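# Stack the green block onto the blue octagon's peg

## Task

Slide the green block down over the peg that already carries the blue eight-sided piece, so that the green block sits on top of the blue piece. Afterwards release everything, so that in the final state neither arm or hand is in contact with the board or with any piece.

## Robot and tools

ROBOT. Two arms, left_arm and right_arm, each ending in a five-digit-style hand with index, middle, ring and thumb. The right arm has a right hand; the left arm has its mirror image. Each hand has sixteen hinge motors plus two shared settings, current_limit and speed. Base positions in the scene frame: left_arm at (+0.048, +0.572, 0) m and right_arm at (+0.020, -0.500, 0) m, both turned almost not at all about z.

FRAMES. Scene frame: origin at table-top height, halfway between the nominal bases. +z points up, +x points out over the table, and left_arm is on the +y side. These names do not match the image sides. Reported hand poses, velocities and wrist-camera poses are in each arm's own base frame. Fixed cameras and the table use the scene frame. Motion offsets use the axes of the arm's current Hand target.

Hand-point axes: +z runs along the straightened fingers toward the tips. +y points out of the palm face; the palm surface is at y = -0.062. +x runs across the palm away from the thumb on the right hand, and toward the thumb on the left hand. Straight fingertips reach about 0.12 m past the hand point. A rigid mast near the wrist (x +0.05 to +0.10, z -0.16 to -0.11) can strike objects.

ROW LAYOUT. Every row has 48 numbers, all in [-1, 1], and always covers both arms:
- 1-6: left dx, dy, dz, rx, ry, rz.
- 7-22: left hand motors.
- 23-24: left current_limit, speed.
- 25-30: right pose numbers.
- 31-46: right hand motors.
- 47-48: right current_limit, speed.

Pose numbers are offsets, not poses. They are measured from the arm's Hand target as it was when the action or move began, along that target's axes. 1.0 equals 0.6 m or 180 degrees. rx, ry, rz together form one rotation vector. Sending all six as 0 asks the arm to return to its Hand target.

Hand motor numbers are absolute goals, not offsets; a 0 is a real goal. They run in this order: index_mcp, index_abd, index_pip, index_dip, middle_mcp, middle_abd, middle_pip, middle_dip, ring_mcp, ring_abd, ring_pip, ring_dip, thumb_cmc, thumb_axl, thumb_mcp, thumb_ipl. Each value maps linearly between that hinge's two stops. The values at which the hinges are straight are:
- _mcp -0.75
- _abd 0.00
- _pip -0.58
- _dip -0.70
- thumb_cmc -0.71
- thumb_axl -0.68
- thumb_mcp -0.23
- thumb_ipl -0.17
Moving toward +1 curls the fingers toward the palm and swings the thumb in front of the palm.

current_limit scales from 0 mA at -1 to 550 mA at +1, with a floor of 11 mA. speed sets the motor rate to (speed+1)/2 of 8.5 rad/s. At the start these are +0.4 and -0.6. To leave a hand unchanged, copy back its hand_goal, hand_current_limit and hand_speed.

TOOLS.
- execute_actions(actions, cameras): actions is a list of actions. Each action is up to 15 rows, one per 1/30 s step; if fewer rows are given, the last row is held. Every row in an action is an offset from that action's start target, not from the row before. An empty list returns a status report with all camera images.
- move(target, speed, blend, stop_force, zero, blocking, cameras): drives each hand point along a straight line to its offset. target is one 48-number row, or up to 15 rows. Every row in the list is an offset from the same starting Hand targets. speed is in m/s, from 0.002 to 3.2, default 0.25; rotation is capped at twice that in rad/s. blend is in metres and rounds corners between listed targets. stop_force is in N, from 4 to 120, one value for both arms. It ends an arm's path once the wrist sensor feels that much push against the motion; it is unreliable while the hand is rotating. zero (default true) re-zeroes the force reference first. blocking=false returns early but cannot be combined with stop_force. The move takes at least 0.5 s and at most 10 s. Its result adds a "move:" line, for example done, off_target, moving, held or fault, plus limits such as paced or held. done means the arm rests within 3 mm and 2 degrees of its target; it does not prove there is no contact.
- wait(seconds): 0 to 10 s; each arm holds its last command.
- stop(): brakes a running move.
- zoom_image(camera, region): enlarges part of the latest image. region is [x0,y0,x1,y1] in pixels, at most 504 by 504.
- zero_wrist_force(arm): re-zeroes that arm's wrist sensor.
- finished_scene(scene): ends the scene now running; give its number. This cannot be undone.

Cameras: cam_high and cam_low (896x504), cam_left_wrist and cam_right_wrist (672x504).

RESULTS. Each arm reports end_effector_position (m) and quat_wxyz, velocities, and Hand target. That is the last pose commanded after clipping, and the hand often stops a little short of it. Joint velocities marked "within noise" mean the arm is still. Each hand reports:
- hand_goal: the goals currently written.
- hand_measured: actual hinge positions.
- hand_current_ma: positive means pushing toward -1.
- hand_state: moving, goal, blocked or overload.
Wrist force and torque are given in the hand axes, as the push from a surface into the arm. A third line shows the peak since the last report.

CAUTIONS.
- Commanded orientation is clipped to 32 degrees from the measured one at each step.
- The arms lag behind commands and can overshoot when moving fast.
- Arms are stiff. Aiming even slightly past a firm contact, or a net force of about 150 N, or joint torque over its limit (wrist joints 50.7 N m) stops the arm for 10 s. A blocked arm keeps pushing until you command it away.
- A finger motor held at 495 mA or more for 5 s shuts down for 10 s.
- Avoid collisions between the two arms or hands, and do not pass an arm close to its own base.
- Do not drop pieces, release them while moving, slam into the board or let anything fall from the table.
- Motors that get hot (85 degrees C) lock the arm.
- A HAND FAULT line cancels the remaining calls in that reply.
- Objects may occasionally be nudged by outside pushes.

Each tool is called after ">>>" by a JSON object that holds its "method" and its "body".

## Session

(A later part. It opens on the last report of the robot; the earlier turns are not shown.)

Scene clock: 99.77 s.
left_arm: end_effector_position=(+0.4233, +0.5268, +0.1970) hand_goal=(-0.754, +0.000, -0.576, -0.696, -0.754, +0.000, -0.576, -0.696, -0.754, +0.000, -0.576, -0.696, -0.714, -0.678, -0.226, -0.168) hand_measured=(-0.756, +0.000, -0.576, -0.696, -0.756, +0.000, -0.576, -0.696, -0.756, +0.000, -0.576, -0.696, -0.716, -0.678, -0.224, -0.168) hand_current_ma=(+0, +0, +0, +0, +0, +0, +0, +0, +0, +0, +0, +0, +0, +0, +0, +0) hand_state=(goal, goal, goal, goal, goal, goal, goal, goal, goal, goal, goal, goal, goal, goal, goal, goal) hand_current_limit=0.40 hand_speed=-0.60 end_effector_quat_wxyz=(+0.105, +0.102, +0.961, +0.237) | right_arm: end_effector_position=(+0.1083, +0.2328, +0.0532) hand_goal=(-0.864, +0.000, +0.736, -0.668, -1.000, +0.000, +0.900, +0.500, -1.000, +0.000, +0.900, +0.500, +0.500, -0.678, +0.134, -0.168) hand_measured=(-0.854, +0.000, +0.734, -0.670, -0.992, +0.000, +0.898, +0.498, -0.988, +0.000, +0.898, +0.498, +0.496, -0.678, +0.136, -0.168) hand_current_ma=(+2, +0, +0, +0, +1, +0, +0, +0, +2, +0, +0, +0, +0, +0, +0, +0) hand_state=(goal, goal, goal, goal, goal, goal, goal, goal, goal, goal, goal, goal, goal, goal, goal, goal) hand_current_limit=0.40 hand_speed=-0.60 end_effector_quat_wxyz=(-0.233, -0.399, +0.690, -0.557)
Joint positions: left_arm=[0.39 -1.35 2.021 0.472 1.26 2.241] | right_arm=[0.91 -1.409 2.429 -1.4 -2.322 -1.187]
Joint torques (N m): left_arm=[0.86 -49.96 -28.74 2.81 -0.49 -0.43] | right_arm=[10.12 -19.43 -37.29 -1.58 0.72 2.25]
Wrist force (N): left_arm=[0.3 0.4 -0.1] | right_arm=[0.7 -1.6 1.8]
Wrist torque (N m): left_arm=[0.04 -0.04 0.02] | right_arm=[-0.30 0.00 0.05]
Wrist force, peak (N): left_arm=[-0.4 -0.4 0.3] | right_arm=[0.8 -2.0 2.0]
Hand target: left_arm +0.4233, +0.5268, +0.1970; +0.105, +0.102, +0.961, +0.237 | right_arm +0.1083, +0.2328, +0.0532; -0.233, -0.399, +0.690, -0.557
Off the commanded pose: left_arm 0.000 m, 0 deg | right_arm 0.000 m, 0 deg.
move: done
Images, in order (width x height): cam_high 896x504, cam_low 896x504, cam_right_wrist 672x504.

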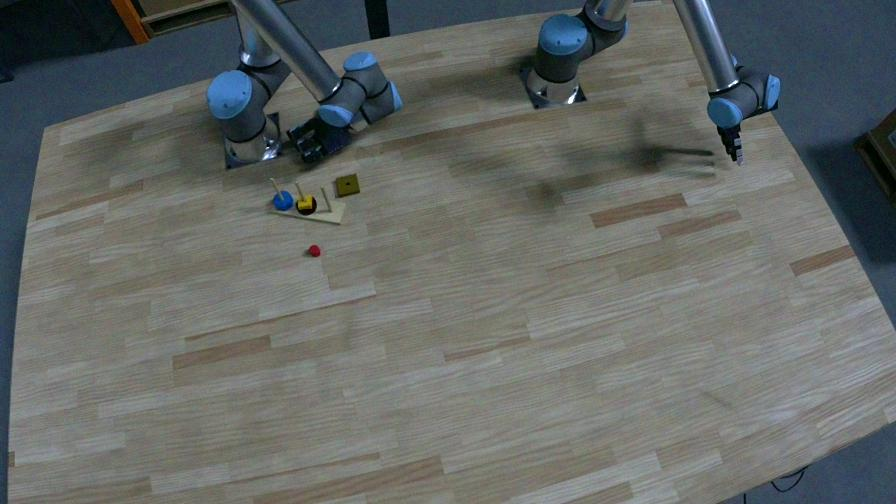

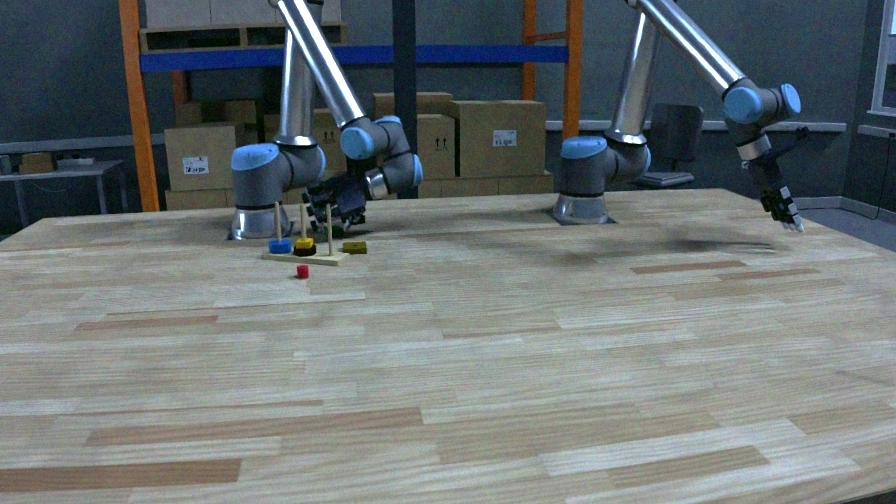

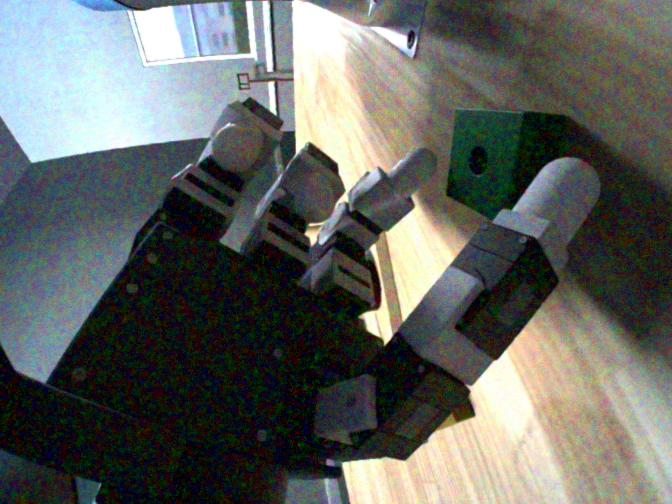

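>>> {"method": "move", "body": {"target": [[0,0,0,0,0,0,-0.754,0,-0.576,-0.696,-0.754,0,-0.576,-0.696,-0.754,0,-0.576,-0.696,-0.714,-0.678,-0.226,-0.168,0.4,-0.6,-0.0156,0.0119,0.0055,0,0,0,-0.863,0,0.737,-0.667,-1,0,0.9,0.5,-1,0,0.9,0.5,0.5,-0.677,0.135,-0.168,0.4,-0.6]], "speed": 0.03, "stop_force": 4, "cameras": ["cam_low","cam_right_wrist"]}}

>>> {"method": "zoom_image", "body": {"camera": "cam_right_wrist", "region": [336, 0, 672, 252]}}

>>> {"method": "zoom_image", "body": {"camera": "cam_low", "region": [280, 180, 380, 260]}}

Scene clock: 105.30 s.
left_arm: end_effector_position=(+0.4233, +0.5268, +0.1970) hand_goal=(-0.754, +0.000, -0.576, -0.696, -0.754, +0.000, -0.576, -0.696, -0.754, +0.000, -0.576, -0.696, -0.714, -0.678, -0.226, -0.168) hand_measured=(-0.756, +0.000, -0.576, -0.696, -0.756, +0.000, -0.576, -0.696, -0.756, +0.000, -0.576, -0.696, -0.716, -0.678, -0.224, -0.168) hand_current_ma=(+0, +0, +0, +0, +0, +0, +0, +0, +0, +0, +0, +0, +0, +0, +0, +0) hand_state=(goal, goal, goal, goal, goal, goal, goal, goal, goal, goal, goal, goal, goal, goal, goal, goal) hand_current_limit=0.40 hand_speed=-0.60 end_effector_quat_wxyz=(+0.105, +0.102, +0.961, +0.237) | right_arm: end_effector_position=(+0.1083, +0.2328, +0.0410) hand_goal=(-0.864, +0.000, +0.736, -0.668, -1.000, +0.000, +0.900, +0.500, -1.000, +0.000, +0.900, +0.500, +0.500, -0.678, +0.134, -0.168) hand_measured=(-0.854, +0.000, +0.734, -0.670, -0.992, +0.000, +0.898, +0.498, -0.988, +0.000, +0.898, +0.498, +0.496, -0.678, +0.136, -0.168) hand_current_ma=(+2, +0, +0, +0, +1, +0, +0, +0, +2, +0, +0, +0, +0, +0, +0, +0) hand_state=(goal, goal, goal, goal, goal, goal, goal, goal, goal, goal, goal, goal, goal, goal, goal, goal) hand_current_limit=0.40 hand_speed=-0.60 end_effector_quat_wxyz=(-0.233, -0.399, +0.690, -0.557)
Joint positions: left_arm=[0.39 -1.35 2.021 0.472 1.26 2.241] | right_arm=[0.91 -1.382 2.435 -1.433 -2.322 -1.186]
Joint torques (N m): left_arm=[0.27 -50.39 -28.68 2.6 -0.37 -0.53] | right_arm=[10.22 -20.05 -10.94 -1.64 0.58 0.55]
Wrist force (N): left_arm=[-0.4 0.2 -0.1] | right_arm=[1.1 -2.2 1.6]
Wrist torque (N m): left_arm=[0.01 0.05 -0.04] | right_arm=[-0.36 -0.06 0.06]
Wrist force, peak (N): left_arm=[0.3 -0.2 0.5] | right_arm=[0.9 -2.3 1.8]
Hand target: left_arm +0.4233, +0.5268, +0.1970; +0.105, +0.102, +0.961, +0.237 | right_arm +0.1083, +0.2328, +0.0410; -0.233, -0.399, +0.690, -0.557
Off the commanded pose: left_arm 0.000 m, 0 deg | right_arm 0.000 m, 0 deg.
move: done
Images, in order (width x height): cam_low 896x504, cam_right_wrist 672x504.

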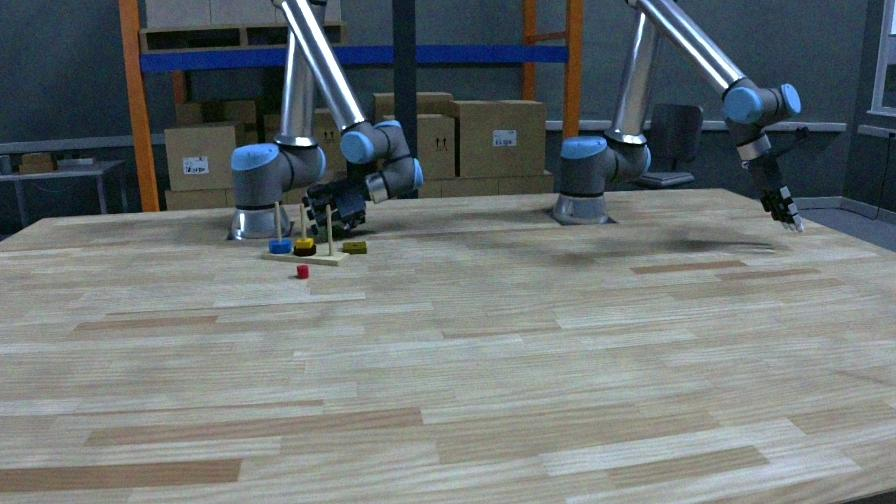

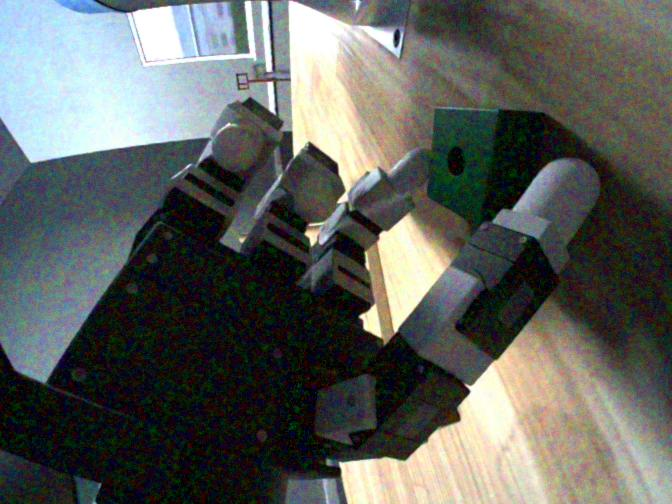

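Scaled by 1.500 from the camera's 672x504 image, which has a finer 960x720 frame.

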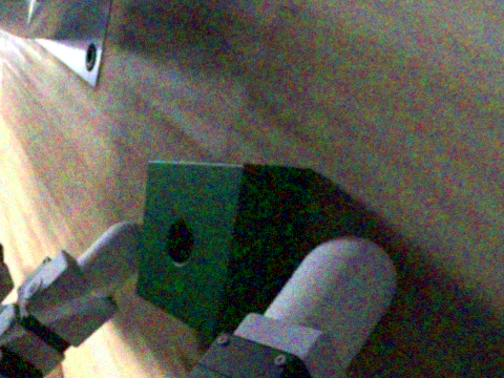

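Scaled by 5.040 from the camera's 896x504 image, which has a finer 1280x720 frame.

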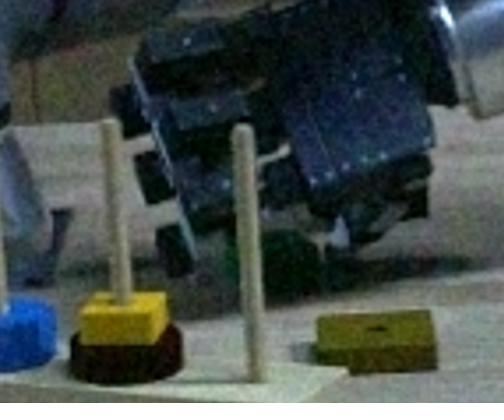

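>>> {"method": "move", "body": {"target": [[0,0,0,0,0,0,-0.754,0,-0.576,-0.696,-0.754,0,-0.576,-0.696,-0.754,0,-0.576,-0.696,-0.714,-0.678,-0.226,-0.168,0.4,-0.6,0,0,0,0,0,0,-0.70,0,0.737,-0.667,-1,0,0.9,0.5,-1,0,0.9,0.5,0.5,-0.677,0.21,-0.168,0.4,-0.92]], "cameras": ["cam_low","cam_right_wrist"]}}

>>> {"method": "zoom_image", "body": {"camera": "cam_right_wrist", "region": [336, 0, 672, 252]}}

>>> {"method": "zoom_image", "body": {"camera": "cam_low", "region": [280, 180, 380, 260]}}

Scene clock: 108.80 s.
left_arm: end_effector_position=(+0.4233, +0.5268, +0.1970) hand_goal=(-0.754, +0.000, -0.576, -0.696, -0.754, +0.000, -0.576, -0.696, -0.754, +0.000, -0.576, -0.696, -0.714, -0.678, -0.226, -0.168) hand_measured=(-0.756, +0.000, -0.576, -0.696, -0.756, +0.000, -0.576, -0.696, -0.756, +0.000, -0.576, -0.696, -0.716, -0.678, -0.224, -0.168) hand_current_ma=(+0, +0, +0, +0, +0, +0, +0, +0, +0, +0, +0, +0, +0, +0, +0, +0) hand_state=(goal, goal, goal, goal, goal, goal, goal, goal, goal, goal, goal, goal, goal, goal, goal, goal) hand_current_limit=0.40 hand_speed=-0.60 end_effector_quat_wxyz=(+0.105, +0.102, +0.961, +0.237) | right_arm: end_effector_position=(+0.1083, +0.2328, +0.0410) hand_goal=(-0.700, +0.000, +0.736, -0.668, -1.000, +0.000, +0.900, +0.500, -1.000, +0.000, +0.900, +0.500, +0.500, -0.678, +0.210, -0.168) hand_measured=(-0.712, +0.000, +0.734, -0.670, -0.992, +0.000, +0.898, +0.498, -0.988, +0.000, +0.898, +0.498, +0.496, -0.678, +0.206, -0.168) hand_current_ma=(-2, +0, +0, +0, +1, +0, +0, +0, +2, +0, +0, +0, +0, +0, +0, +0) hand_state=(goal, goal, goal, goal, goal, goal, goal, goal, goal, goal, goal, goal, goal, goal, goal, goal) hand_current_limit=0.40 hand_speed=-0.92 end_effector_quat_wxyz=(-0.233, -0.399, +0.690, -0.557)
Joint positions: left_arm=[0.39 -1.35 2.021 0.472 1.26 2.241] | right_arm=[0.91 -1.382 2.435 -1.433 -2.322 -1.186]
Joint torques (N m): left_arm=[0.28 -49.6 -28.92 2.6 -0.37 -0.5] | right_arm=[4.37 -21.09 -10.72 -1.14 -1.28 -1.59]
Wrist force (N): left_arm=[0.1 -0.2 0.0] | right_arm=[1.1 -2.3 1.7]
Wrist torque (N m): left_arm=[-0.03 0.00 0.01] | right_arm=[-0.31 -0.04 0.07]
Wrist force, peak (N): left_arm=[-0.4 0.2 -0.4] | right_arm=[0.7 -2.6 1.9]
Hand target: left_arm +0.4233, +0.5268, +0.1970; +0.105, +0.102, +0.961, +0.237 | right_arm +0.1083, +0.2328, +0.0410; -0.233, -0.399, +0.690, -0.557
Off the commanded pose: left_arm 0.000 m, 0 deg | right_arm 0.000 m, 0 deg.
move: done
Images, in order (width x height): cam_low 896x504, cam_right_wrist 672x504.

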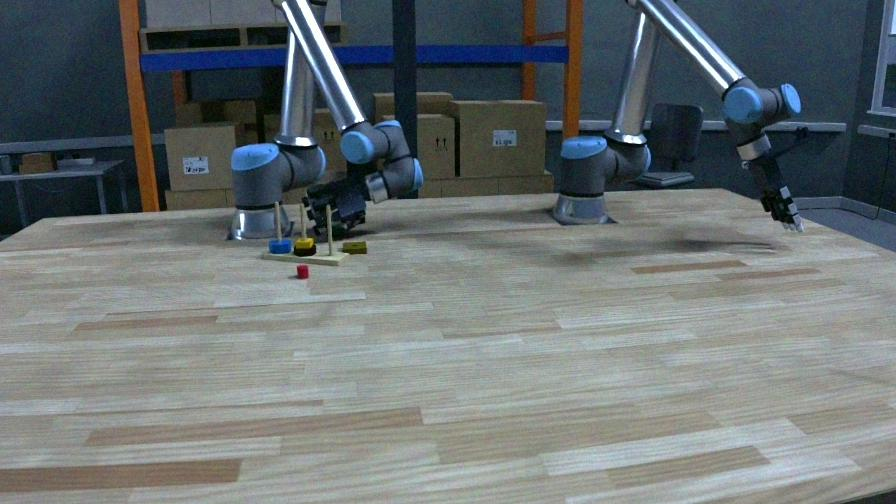

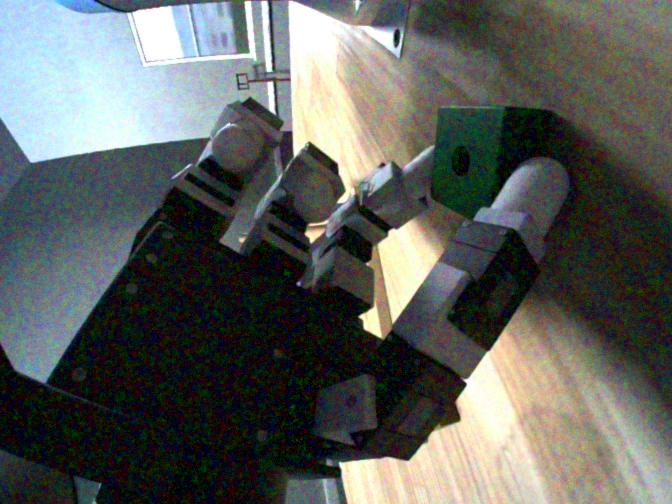

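Scaled by 1.500 from the camera's 672x504 image, which has a finer 960x720 frame.

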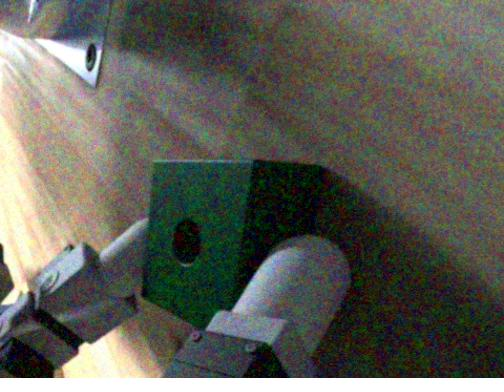

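Scaled by 5.040 from the camera's 896x504 image, which has a finer 1280x720 frame.

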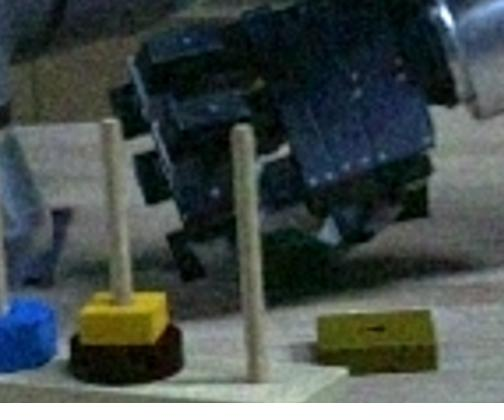

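>>> {"method": "move", "body": {"target": [[0,0,0,0,0,0,-0.754,0,-0.576,-0.696,-0.754,0,-0.576,-0.696,-0.754,0,-0.576,-0.696,-0.714,-0.678,-0.226,-0.168,0.4,-0.6,0,0,0,0,0,0,-0.65,0,0.737,-0.667,-1,0,0.9,0.5,-1,0,0.9,0.5,0.5,-0.677,0.25,-0.168,0.4,-0.92]], "cameras": ["cam_right_wrist"]}}

>>> {"method": "zoom_image", "body": {"camera": "cam_right_wrist", "region": [336, 0, 672, 252]}}

Scene clock: 110.10 s.
left_arm: end_effector_position=(+0.4233, +0.5268, +0.1970) hand_goal=(-0.754, +0.000, -0.576, -0.696, -0.754, +0.000, -0.576, -0.696, -0.754, +0.000, -0.576, -0.696, -0.714, -0.678, -0.226, -0.168) hand_measured=(-0.756, +0.000, -0.576, -0.696, -0.756, +0.000, -0.576, -0.696, -0.756, +0.000, -0.576, -0.696, -0.716, -0.678, -0.224, -0.168) hand_current_ma=(+0, +0, +0, +0, +0, +0, +0, +0, +0, +0, +0, +0, +0, +0, +0, +0) hand_state=(goal, goal, goal, goal, goal, goal, goal, goal, goal, goal, goal, goal, goal, goal, goal, goal) hand_current_limit=0.40 hand_speed=-0.60 end_effector_quat_wxyz=(+0.105, +0.102, +0.961, +0.237) | right_arm: end_effector_position=(+0.1083, +0.2328, +0.0410) hand_goal=(-0.650, +0.000, +0.736, -0.668, -1.000, +0.000, +0.900, +0.500, -1.000, +0.000, +0.900, +0.500, +0.500, -0.678, +0.250, -0.168) hand_measured=(-0.702, +0.000, +0.726, -0.670, -0.992, +0.000, +0.898, +0.498, -0.988, +0.000, +0.898, +0.498, +0.496, -0.678, +0.210, -0.176) hand_current_ma=(-45, +0, -1, +0, +1, +0, +0, +0, +2, +0, +0, +0, +0, +0, -40, -2) hand_state=(blocked, goal, goal, goal, goal, goal, goal, goal, goal, goal, goal, goal, goal, goal, blocked, goal) hand_current_limit=0.40 hand_speed=-0.92 end_effector_quat_wxyz=(-0.233, -0.399, +0.690, -0.557)
Joint positions: left_arm=[0.39 -1.35 2.021 0.472 1.26 2.241] | right_arm=[0.91 -1.382 2.435 -1.433 -2.322 -1.186]
Joint torques (N m): left_arm=[0.82 -49.65 -28.16 2.67 -0.33 -0.53] | right_arm=[3.25 -21.53 -12.4 -1.39 -1.61 -1.48]
Wrist force (N): left_arm=[-0.4 -0.2 0.2] | right_arm=[1.3 -3.3 1.7]
Wrist torque (N m): left_arm=[-0.05 0.06 -0.04] | right_arm=[-0.36 -0.03 0.07]
Wrist force, peak (N): left_arm=[-0.4 -0.2 0.2] | right_arm=[1.7 -3.5 1.6]
Hand target: left_arm +0.4233, +0.5268, +0.1970; +0.105, +0.102, +0.961, +0.237 | right_arm +0.1083, +0.2328, +0.0410; -0.233, -0.399, +0.690, -0.557
Off the commanded pose: left_arm 0.000 m, 0 deg | right_arm 0.000 m, 0 deg.
move: done
Images, in order (width x height): cam_right_wrist 672x504.

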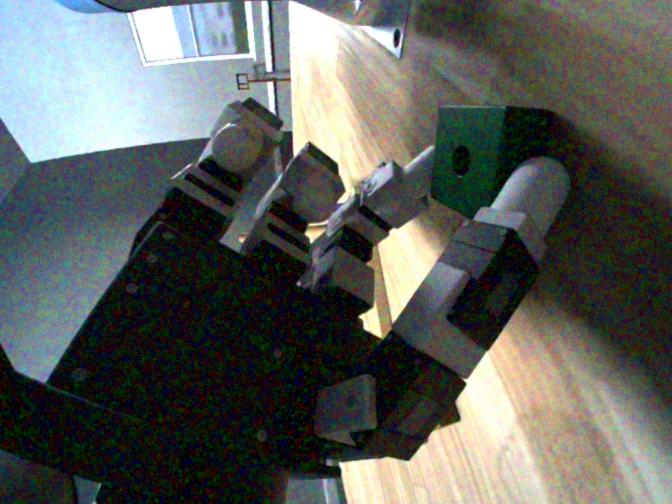

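Scaled by 1.500 from the camera's 672x504 image, which has a finer 960x720 frame.

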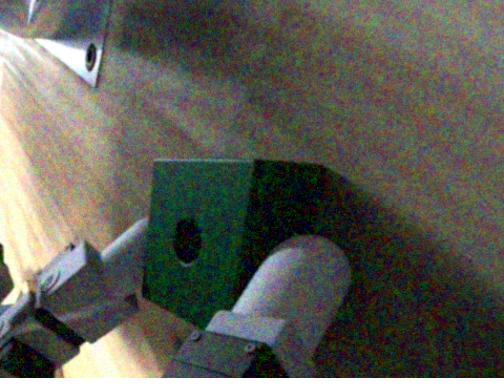

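>>> {"method": "move", "body": {"target": [[0,0,0,0,0,0,-0.754,0,-0.576,-0.696,-0.754,0,-0.576,-0.696,-0.754,0,-0.576,-0.696,-0.714,-0.678,-0.226,-0.168,0.4,-0.6,0,0,0,0,0,0,-0.56,0,0.737,-0.667,-1,0,0.9,0.5,-1,0,0.9,0.5,0.5,-0.677,0.35,-0.168,0.4,-0.92]]}}

>>> {"method": "move", "body": {"target": [[0,0,0,0,0,0,-0.754,0,-0.576,-0.696,-0.754,0,-0.576,-0.696,-0.754,0,-0.576,-0.696,-0.714,-0.678,-0.226,-0.168,0.4,-0.6,0.0383,-0.0292,-0.0136,0,0,0,-0.56,0,0.737,-0.667,-1,0,0.9,0.5,-1,0,0.9,0.5,0.5,-0.677,0.35,-0.168,0.4,-0.92]], "speed": 0.05, "cameras": ["cam_high","cam_low","cam_right_wrist"]}}

>>> {"method": "zoom_image", "body": {"camera": "cam_right_wrist", "region": [336, 0, 672, 252]}}

>>> {"method": "zoom_image", "body": {"camera": "cam_low", "region": [280, 160, 380, 260]}}

Scene clock: 112.40 s.
left_arm: end_effector_position=(+0.4233, +0.5268, +0.1970) hand_goal=(-0.754, +0.000, -0.576, -0.696, -0.754, +0.000, -0.576, -0.696, -0.754, +0.000, -0.576, -0.696, -0.714, -0.678, -0.226, -0.168) hand_measured=(-0.756, +0.000, -0.576, -0.696, -0.756, +0.000, -0.576, -0.696, -0.756, +0.000, -0.576, -0.696, -0.716, -0.678, -0.224, -0.168) hand_current_ma=(+0, +0, +0, +0, +0, +0, +0, +0, +0, +0, +0, +0, +0, +0, +0, +0) hand_state=(goal, goal, goal, goal, goal, goal, goal, goal, goal, goal, goal, goal, goal, goal, goal, goal) hand_current_limit=0.40 hand_speed=-0.60 end_effector_quat_wxyz=(+0.105, +0.102, +0.961, +0.237) | right_arm: end_effector_position=(+0.1083, +0.2328, +0.0410) hand_goal=(-0.560, +0.000, +0.736, -0.668, -1.000, +0.000, +0.900, +0.500, -1.000, +0.000, +0.900, +0.500, +0.500, -0.678, +0.350, -0.168) hand_measured=(-0.682, +0.000, +0.712, -0.676, -0.992, +0.000, +0.898, +0.498, -0.988, +0.000, +0.898, +0.498, +0.498, -0.678, +0.228, -0.198) hand_current_ma=(-252, +0, -9, -1, +1, +0, +0, +0, +2, +0, +0, +0, +0, +0, -361, -27) hand_state=(blocked, goal, blocked, goal, goal, goal, goal, goal, goal, goal, goal, goal, goal, goal, blocked, blocked) hand_current_limit=0.40 hand_speed=-0.92 end_effector_quat_wxyz=(-0.233, -0.399, +0.690, -0.557)
Joint positions: left_arm=[0.39 -1.35 2.021 0.472 1.26 2.241] | right_arm=[0.91 -1.382 2.435 -1.433 -2.322 -1.186]
Joint torques (N m): left_arm=[1.34 -48.63 -28.52 2.48 -0.34 -0.32] | right_arm=[-1.2 -22.63 -13.49 -1.01 -1.49 -1.81]
Wrist force (N): left_arm=[0.1 0.1 -0.3] | right_arm=[2.1 -4.3 0.0]
Wrist torque (N m): left_arm=[0.04 -0.01 0.00] | right_arm=[-0.32 -0.04 0.10]
Wrist force, peak (N): left_arm=[-0.7 0.6 -0.1] | right_arm=[2.3 -4.8 0.1]
Hand target: left_arm +0.4233, +0.5268, +0.1970; +0.105, +0.102, +0.961, +0.237 | right_arm +0.1083, +0.2328, +0.0410; -0.233, -0.399, +0.690, -0.557
Off the commanded pose: left_arm 0.000 m, 0 deg | right_arm 0.000 m, 0 deg.
move: done

Scene clock: 113.47 s.
left_arm: end_effector_position=(+0.4233, +0.5268, +0.1970) hand_goal=(-0.754, +0.000, -0.576, -0.696, -0.754, +0.000, -0.576, -0.696, -0.754, +0.000, -0.576, -0.696, -0.714, -0.678, -0.226, -0.168) hand_measured=(-0.756, +0.000, -0.576, -0.696, -0.756, +0.000, -0.576, -0.696, -0.756, +0.000, -0.576, -0.696, -0.716, -0.678, -0.224, -0.168) hand_current_ma=(+0, +0, +0, +0, +0, +0, +0, +0, +0, +0, +0, +0, +0, +0, +0, +0) hand_state=(goal, goal, goal, goal, goal, goal, goal, goal, goal, goal, goal, goal, goal, goal, goal, goal) hand_current_limit=0.40 hand_speed=-0.60 end_effector_quat_wxyz=(+0.105, +0.102, +0.961, +0.237) | right_arm: end_effector_position=(+0.1083, +0.2328, +0.0709) hand_goal=(-0.560, +0.000, +0.736, -0.668, -1.000, +0.000, +0.900, +0.500, -1.000, +0.000, +0.900, +0.500, +0.500, -0.678, +0.350, -0.168) hand_measured=(-0.680, +0.000, +0.696, -0.688, -0.992, +0.000, +0.898, +0.498, -0.988, +0.000, +0.898, +0.498, +0.498, -0.678, +0.238, -0.198) hand_current_ma=(-242, +0, -25, -6, +1, +0, +0, +0, +2, +0, +0, +0, +0, +0, -311, -27) hand_state=(blocked, goal, blocked, goal, goal, goal, goal, goal, goal, goal, goal, goal, goal, goal, blocked, blocked) hand_current_limit=0.40 hand_speed=-0.92 end_effector_quat_wxyz=(-0.233, -0.399, +0.690, -0.557)
Joint positions: left_arm=[0.39 -1.35 2.021 0.472 1.26 2.241] | right_arm=[0.91 -1.446 2.419 -1.354 -2.322 -1.187]
Joint torques (N m): left_arm=[0.88 -49.17 -29.29 2.57 -0.25 -0.54] | right_arm=[-4.08 -52.28 -39.66 1.86 -1.3 1.78]
Wrist force (N): left_arm=[0.0 0.0 0.2] | right_arm=[0.8 -0.9 2.0]
Wrist torque (N m): left_arm=[-0.01 0.00 0.01] | right_arm=[-0.23 -0.08 0.09]
Wrist force, peak (N): left_arm=[-0.1 0.0 0.6] | right_arm=[2.1 -4.5 0.6]
Hand target: left_arm +0.4233, +0.5268, +0.1970; +0.105, +0.102, +0.961, +0.237 | right_arm +0.1083, +0.2328, +0.0710; -0.233, -0.399, +0.690, -0.557
Off the commanded pose: left_arm 0.000 m, 0 deg | right_arm 0.000 m, 0 deg.
move: done
Images, in order (width x height): cam_high 896x504, cam_low 896x504, cam_right_wrist 672x504.

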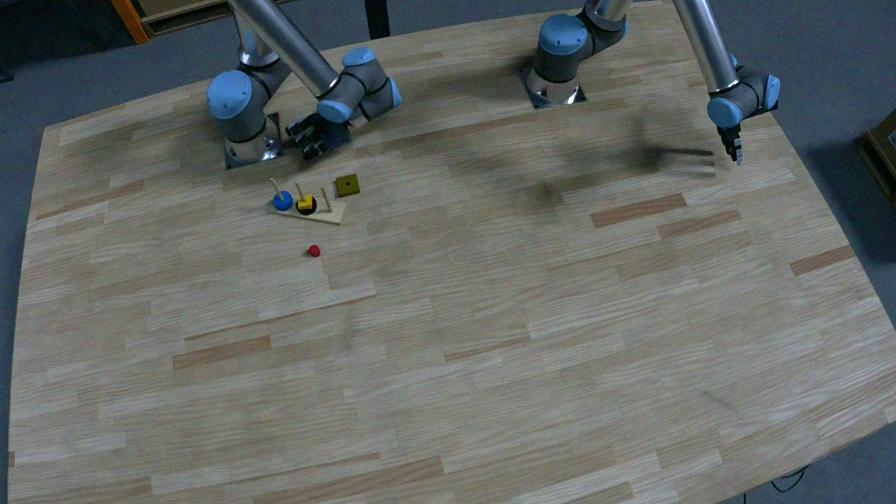

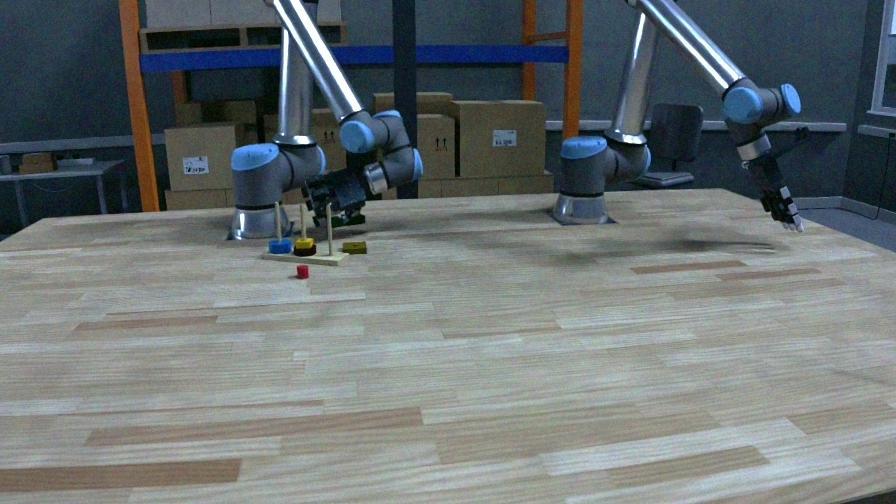

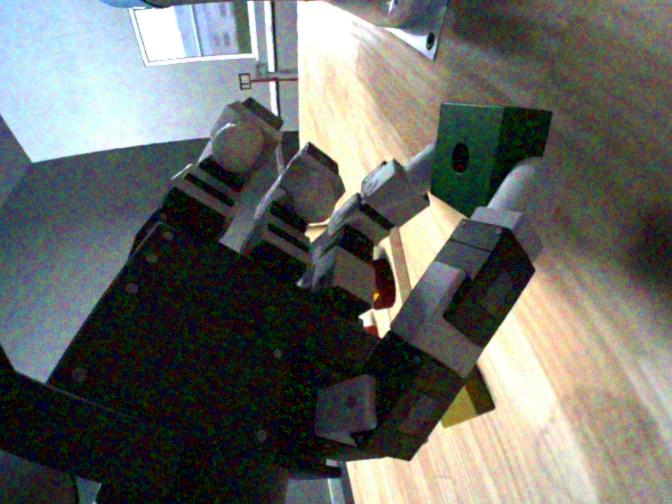

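Scaled by 1.500 from the camera's 672x504 image, which has a finer 960x720 frame.

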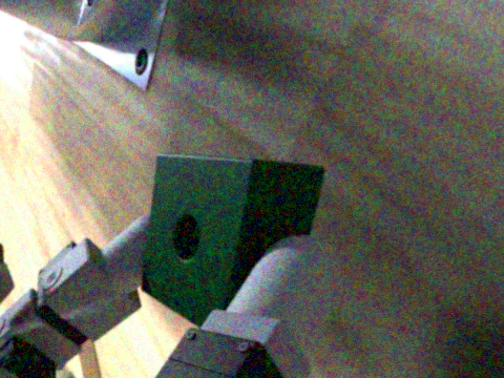

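Scaled by 5.040 from the camera's 896x504 image, which has a finer 1280x720 frame.

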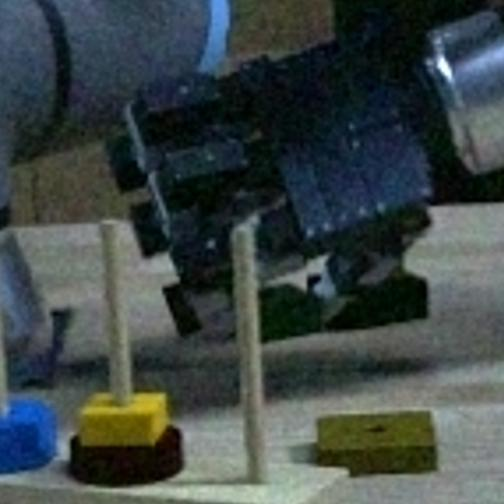

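>>> {"method": "move", "body": {"target": [[0,0,0,0,0,0,-0.754,0,-0.576,-0.696,-0.754,0,-0.576,-0.696,-0.754,0,-0.576,-0.696,-0.714,-0.678,-0.226,-0.168,0.4,-0.6,0.1915,-0.1458,-0.068,0,0,0,-0.56,0,0.737,-0.667,-1,0,0.9,0.5,-1,0,0.9,0.5,0.5,-0.677,0.35,-0.168,0.4,-0.92],[0,0,0,0,0,0,-0.754,0,-0.576,-0.696,-0.754,0,-0.576,-0.696,-0.754,0,-0.576,-0.696,-0.714,-0.678,-0.226,-0.168,0.4,-0.6,0.1037,-0.4923,-0.186,0,0,0,-0.56,0,0.737,-0.667,-1,0,0.9,0.5,-1,0,0.9,0.5,0.5,-0.677,0.35,-0.168,0.4,-0.92]], "speed": 0.15, "blend": [0.03,0], "cameras": ["cam_high","cam_low","cam_right_wrist"]}}

>>> {"method": "zoom_image", "body": {"camera": "cam_right_wrist", "region": [336, 0, 672, 252]}}

Scene clock: 119.63 s.
left_arm: end_effector_position=(+0.4233, +0.5268, +0.1970) hand_goal=(-0.754, +0.000, -0.576, -0.696, -0.754, +0.000, -0.576, -0.696, -0.754, +0.000, -0.576, -0.696, -0.714, -0.678, -0.226, -0.168) hand_measured=(-0.756, +0.000, -0.576, -0.696, -0.756, +0.000, -0.576, -0.696, -0.756, +0.000, -0.576, -0.696, -0.716, -0.678, -0.224, -0.168) hand_current_ma=(+0, +0, +0, +0, +0, +0, +0, +0, +0, +0, +0, +0, +0, +0, +0, +0) hand_state=(goal, goal, goal, goal, goal, goal, goal, goal, goal, goal, goal, goal, goal, goal, goal, goal) hand_current_limit=0.40 hand_speed=-0.60 end_effector_quat_wxyz=(+0.105, +0.102, +0.961, +0.237) | right_arm: end_effector_position=(+0.2982, +0.3029, +0.3211) hand_goal=(-0.560, +0.000, +0.736, -0.668, -1.000, +0.000, +0.900, +0.500, -1.000, +0.000, +0.900, +0.500, +0.500, -0.678, +0.350, -0.168) hand_measured=(-0.680, +0.000, +0.696, -0.688, -0.992, +0.000, +0.898, +0.498, -0.988, +0.000, +0.898, +0.498, +0.496, -0.678, +0.238, -0.198) hand_current_ma=(-241, +0, -25, -6, +1, +0, +0, +0, +2, +0, +0, +0, +0, +0, -311, -27) hand_state=(blocked, goal, blocked, goal, goal, goal, goal, goal, goal, goal, goal, goal, goal, goal, blocked, blocked) hand_current_limit=0.40 hand_speed=-0.92 end_effector_quat_wxyz=(-0.233, -0.399, +0.690, -0.557)
Joint positions: left_arm=[0.39 -1.35 2.021 0.472 1.26 2.241] | right_arm=[0.734 -1.543 1.959 -0.875 -2.483 -1.293]
Joint torques (N m): left_arm=[-0.1 -50.33 -28.26 2.67 -0.28 -0.48] | right_arm=[-10.78 -24.55 -56.26 1.66 -3.44 -2.01]
Wrist force (N): left_arm=[-0.1 0.2 0.0] | right_arm=[1.3 -1.1 1.2]
Wrist torque (N m): left_arm=[0.02 0.01 -0.01] | right_arm=[-0.16 -0.09 0.38]
Wrist force, peak (N): left_arm=[-0.3 0.2 0.5] | right_arm=[0.8 -2.7 0.5]
Hand target: left_arm +0.4233, +0.5268, +0.1970; +0.105, +0.102, +0.961, +0.237 | right_arm +0.2983, +0.3030, +0.3211; -0.233, -0.399, +0.690, -0.557
Off the commanded pose: left_arm 0.000 m, 0 deg | right_arm 0.000 m, 0 deg.
move: done
Images, in order (width x height): cam_high 896x504, cam_low 896x504, cam_right_wrist 672x504.

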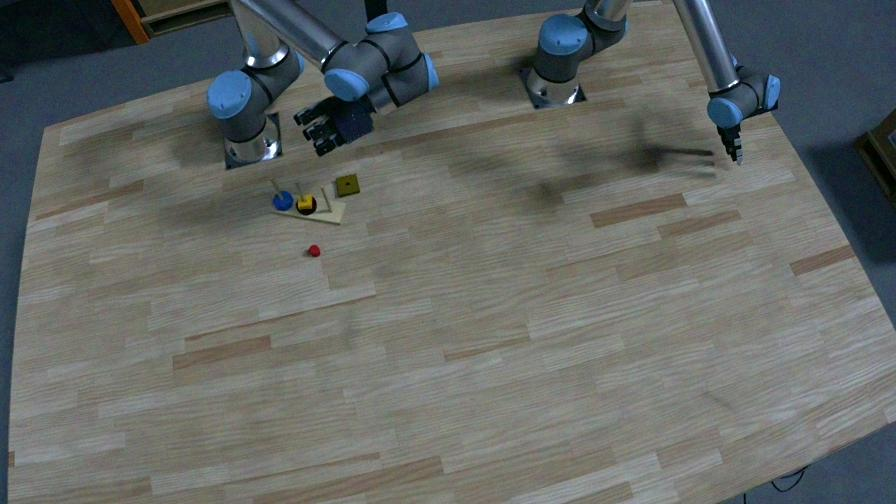

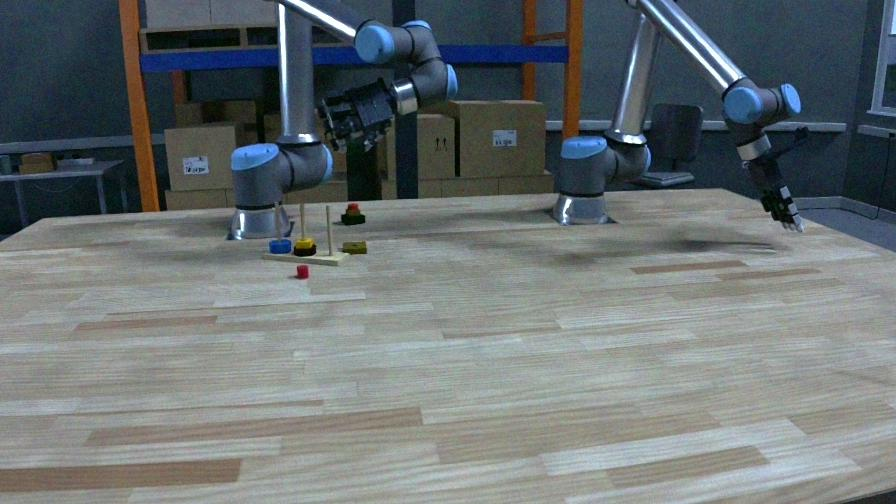

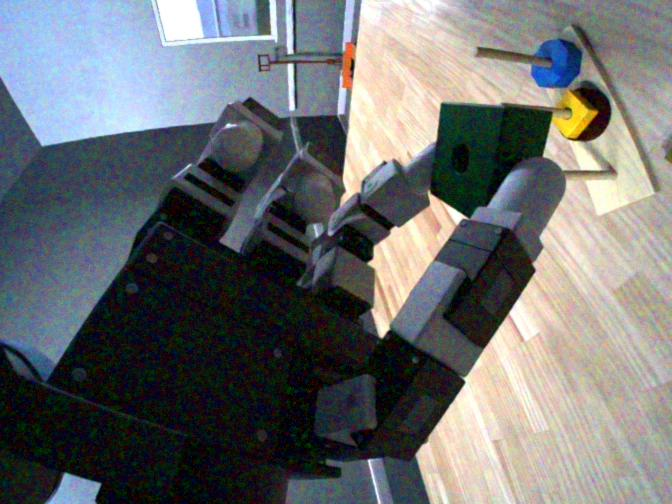

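Scaled by 1.500 from the camera's 672x504 image, which has a finer 960x720 frame.

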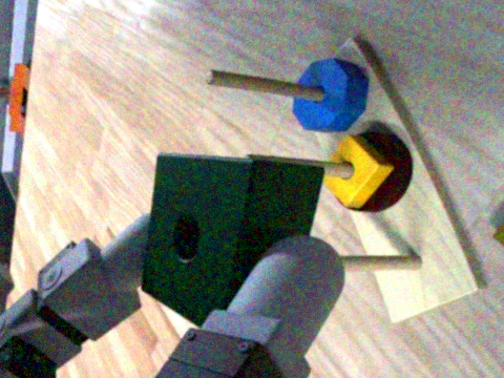

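>>> {"method": "move", "body": {"target": [[0,0,0,0,0,0,-0.754,0,-0.576,-0.696,-0.754,0,-0.576,-0.696,-0.754,0,-0.576,-0.696,-0.714,-0.678,-0.226,-0.168,0.4,-0.6,0.0391,-0.1697,0.4187,-0.570,0.434,0.2025,-0.56,0,0.737,-0.667,-1,0,0.9,0.5,-1,0,0.9,0.5,0.5,-0.677,0.35,-0.168,0.4,-0.92]], "speed": 0.2, "cameras": ["cam_high","cam_low","cam_right_wrist"]}}

>>> {"method": "zoom_image", "body": {"camera": "cam_right_wrist", "region": [336, 0, 672, 252]}}

Scene clock: 127.60 s.
left_arm: end_effector_position=(+0.4233, +0.5268, +0.1970) hand_goal=(-0.754, +0.000, -0.576, -0.696, -0.754, +0.000, -0.576, -0.696, -0.754, +0.000, -0.576, -0.696, -0.714, -0.678, -0.226, -0.168) hand_measured=(-0.756, +0.000, -0.576, -0.696, -0.756, +0.000, -0.576, -0.696, -0.756, +0.000, -0.576, -0.696, -0.716, -0.678, -0.224, -0.168) hand_current_ma=(+0, +0, +0, +0, +0, +0, +0, +0, +0, +0, +0, +0, +0, +0, +0, +0) hand_state=(goal, goal, goal, goal, goal, goal, goal, goal, goal, goal, goal, goal, goal, goal, goal, goal) hand_current_limit=0.40 hand_speed=-0.60 end_effector_quat_wxyz=(+0.105, +0.102, +0.961, +0.237) | right_arm: end_effector_position=(+0.3981, +0.0501, +0.3303) hand_goal=(-0.560, +0.000, +0.736, -0.668, -1.000, +0.000, +0.900, +0.500, -1.000, +0.000, +0.900, +0.500, +0.500, -0.678, +0.350, -0.168) hand_measured=(-0.680, +0.000, +0.696, -0.688, -0.992, +0.000, +0.898, +0.498, -0.988, +0.000, +0.898, +0.498, +0.496, -0.678, +0.238, -0.198) hand_current_ma=(-241, +0, -25, -6, +1, +0, +0, +0, +2, +0, +0, +0, +0, +0, -311, -27) hand_state=(blocked, goal, blocked, goal, goal, goal, goal, goal, goal, goal, goal, goal, goal, goal, blocked, blocked) hand_current_limit=0.40 hand_speed=-0.92 end_effector_quat_wxyz=(+0.603, -0.480, -0.637, +0.003)
Joint positions: left_arm=[0.39 -1.35 2.021 0.472 1.26 2.241] | right_arm=[-0.543 -1.63 2.011 -0.658 -1.478 -0.893]
Joint torques (N m): left_arm=[2.09 -50.97 -29.3 2.39 -0.18 -0.42] | right_arm=[-18.78 -50.09 -29.07 1.34 1.18 2.47]
Wrist force (N): left_arm=[0.1 -0.2 0.5] | right_arm=[1.1 -0.9 1.4]
Wrist torque (N m): left_arm=[-0.08 0.00 0.01] | right_arm=[-0.12 -0.16 0.20]
Wrist force, peak (N): left_arm=[-0.4 0.1 0.6] | right_arm=[1.0 -2.2 1.5]
Hand target: left_arm +0.4233, +0.5268, +0.1970; +0.105, +0.102, +0.961, +0.237 | right_arm +0.3981, +0.0501, +0.3303; +0.603, -0.480, -0.637, +0.003
Off the commanded pose: left_arm 0.000 m, 0 deg | right_arm 0.000 m, 0 deg.
move: done
Images, in order (width x height): cam_high 896x504, cam_low 896x504, cam_right_wrist 672x504.

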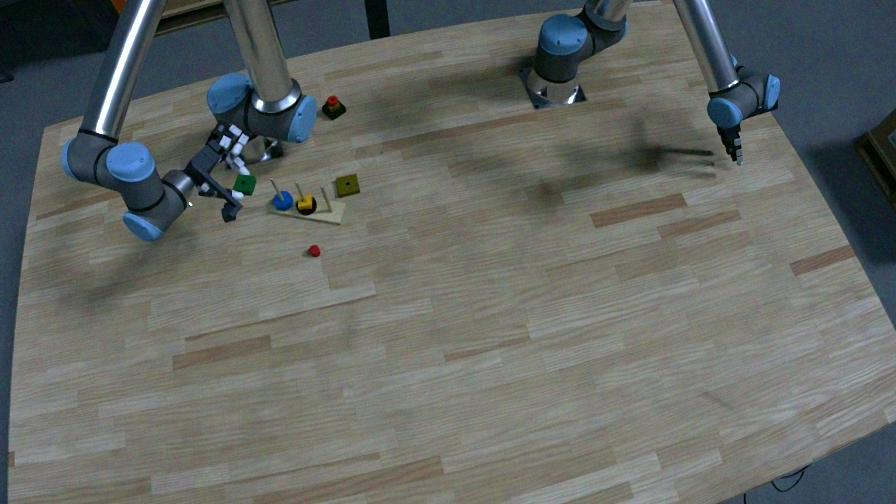

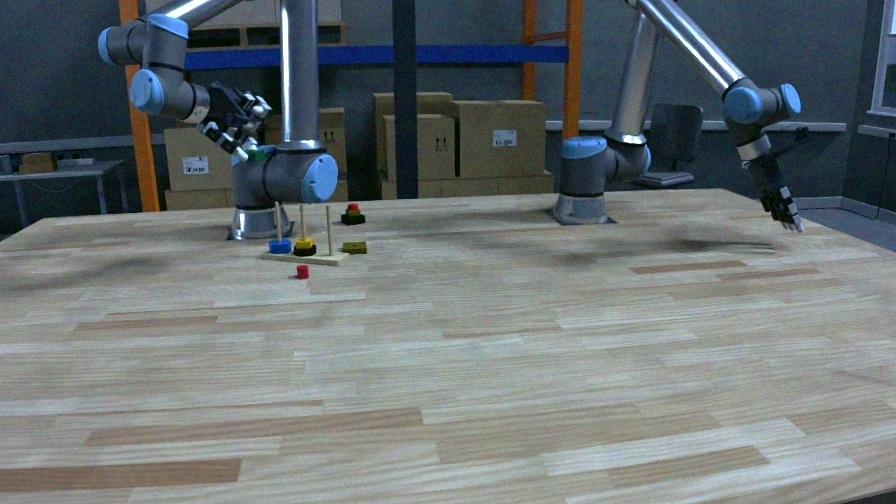

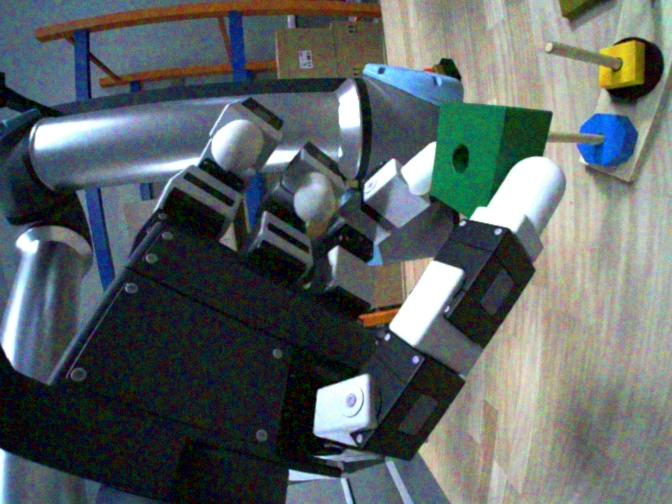

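Scaled by 1.500 from the camera's 672x504 image, which has a finer 960x720 frame.

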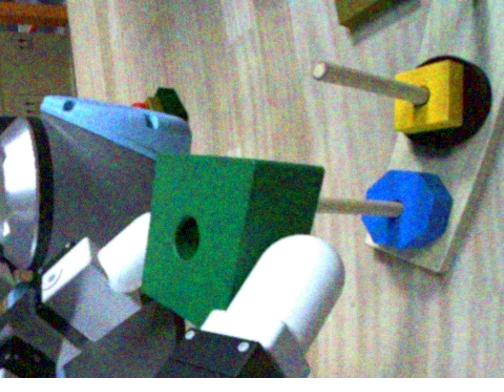

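>>> {"method": "move", "body": {"target": [[0,0,0,0,0,0,-0.754,0,-0.576,-0.696,-0.754,0,-0.576,-0.696,-0.754,0,-0.576,-0.696,-0.714,-0.678,-0.226,-0.168,0.4,-0.6,0,-0.0563,0.1208,0,0,0,-0.56,0,0.737,-0.667,-1,0,0.9,0.5,-1,0,0.9,0.5,0.5,-0.677,0.35,-0.168,0.4,-0.92]], "speed": 0.15, "cameras": ["cam_high","cam_low","cam_right_wrist"]}}

>>> {"method": "zoom_image", "body": {"camera": "cam_right_wrist", "region": [336, 0, 672, 252]}}

>>> {"method": "zoom_image", "body": {"camera": "cam_high", "region": [200, 100, 380, 240]}}

>>> {"method": "zoom_image", "body": {"camera": "cam_low", "region": [200, 100, 380, 280]}}

Scene clock: 140.27 s.
left_arm: end_effector_position=(+0.4233, +0.5268, +0.1970) hand_goal=(-0.754, +0.000, -0.576, -0.696, -0.754, +0.000, -0.576, -0.696, -0.754, +0.000, -0.576, -0.696, -0.714, -0.678, -0.226, -0.168) hand_measured=(-0.756, +0.000, -0.576, -0.696, -0.756, +0.000, -0.576, -0.696, -0.756, +0.000, -0.576, -0.696, -0.716, -0.678, -0.224, -0.168) hand_current_ma=(+0, +0, +0, +0, +0, +0, +0, +0, +0, +0, +0, +0, +0, +0, +0, +0) hand_state=(goal, goal, goal, goal, goal, goal, goal, goal, goal, goal, goal, goal, goal, goal, goal, goal) hand_current_limit=0.40 hand_speed=-0.60 end_effector_quat_wxyz=(+0.105, +0.102, +0.961, +0.237) | right_arm: end_effector_position=(+0.3218, +0.0735, +0.3302) hand_goal=(-0.560, +0.000, +0.736, -0.668, -1.000, +0.000, +0.900, +0.500, -1.000, +0.000, +0.900, +0.500, +0.500, -0.678, +0.350, -0.168) hand_measured=(-0.680, +0.000, +0.696, -0.688, -0.992, +0.000, +0.898, +0.498, -0.988, +0.000, +0.898, +0.498, +0.496, -0.678, +0.238, -0.198) hand_current_ma=(-241, +0, -25, -6, +1, +0, +0, +0, +2, +0, +0, +0, +0, +0, -310, -27) hand_state=(blocked, goal, blocked, goal, goal, goal, goal, goal, goal, goal, goal, goal, goal, goal, blocked, blocked) hand_current_limit=0.40 hand_speed=-0.92 end_effector_quat_wxyz=(+0.603, -0.480, -0.637, +0.003)
Joint positions: left_arm=[0.39 -1.35 2.021 0.472 1.26 2.241] | right_arm=[-0.587 -1.777 2.136 -0.635 -1.52 -0.905]
Joint torques (N m): left_arm=[1.2 -50.83 -28.78 2.56 -0.57 -0.61] | right_arm=[-8.73 -35.02 -30.59 2.56 -2.3 -2.41]
Wrist force (N): left_arm=[0.1 -0.3 0.3] | right_arm=[0.8 -1.3 1.1]
Wrist torque (N m): left_arm=[-0.07 -0.01 0.02] | right_arm=[-0.19 -0.14 0.38]
Wrist force, peak (N): left_arm=[-0.7 0.3 0.2] | right_arm=[0.5 -1.9 2.7]
Hand target: left_arm +0.4233, +0.5268, +0.1970; +0.105, +0.102, +0.961, +0.237 | right_arm +0.3217, +0.0735, +0.3303; +0.603, -0.480, -0.637, +0.003
Off the commanded pose: left_arm 0.000 m, 0 deg | right_arm 0.000 m, 0 deg.
move: done
Images, in order (width x height): cam_high 896x504, cam_low 896x504, cam_right_wrist 672x504.

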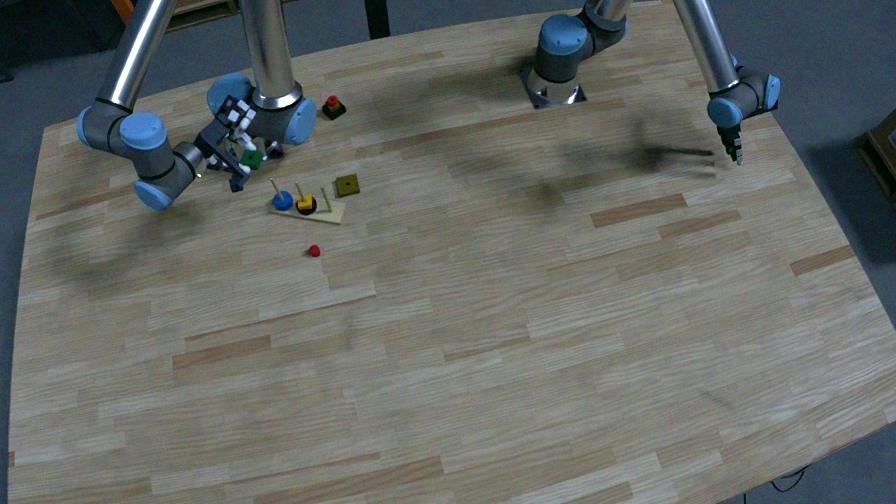

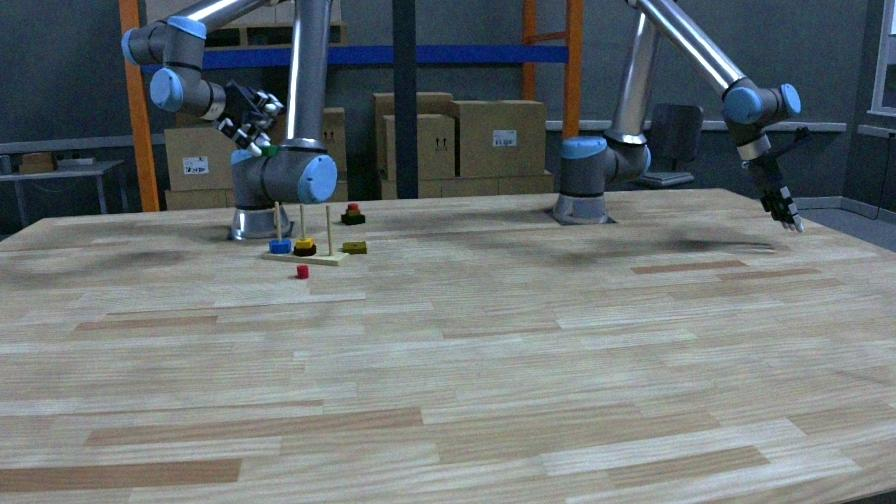

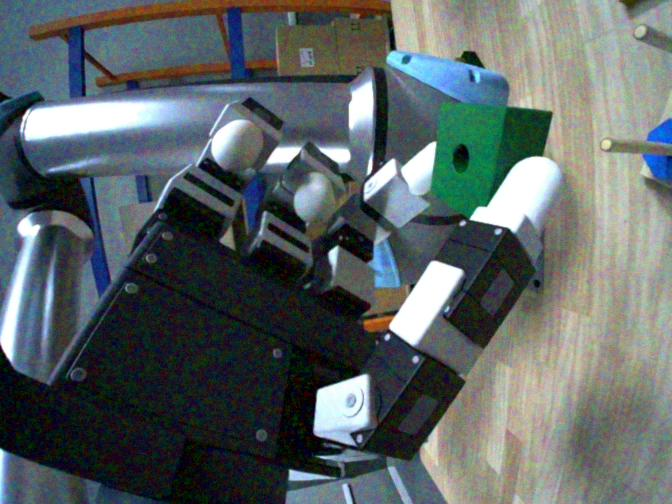

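Scaled by 1.500 from the camera's 672x504 image, which has a finer 960x720 frame.

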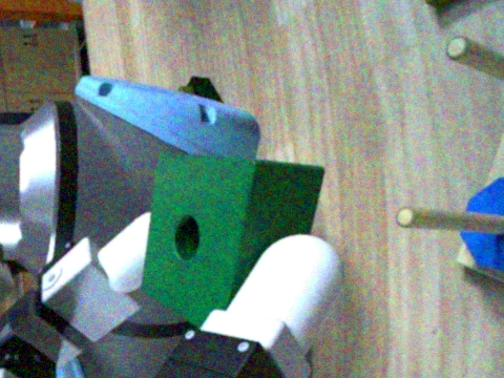

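Scaled by 2.800 from the camera's 896x504 image, which has a finer 1280x720 frame.

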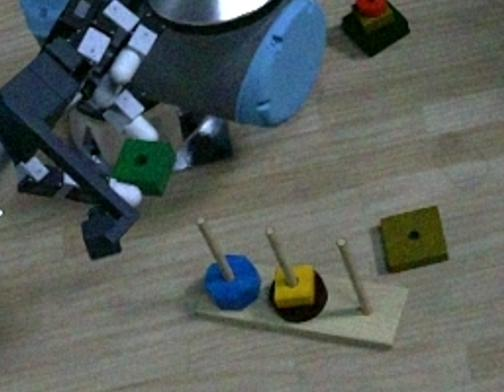

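Scaled by 2.800 from the camera's 896x504 image, which has a finer 1280x720 frame.

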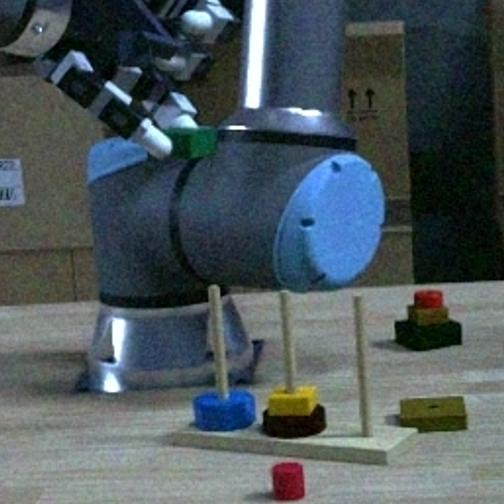

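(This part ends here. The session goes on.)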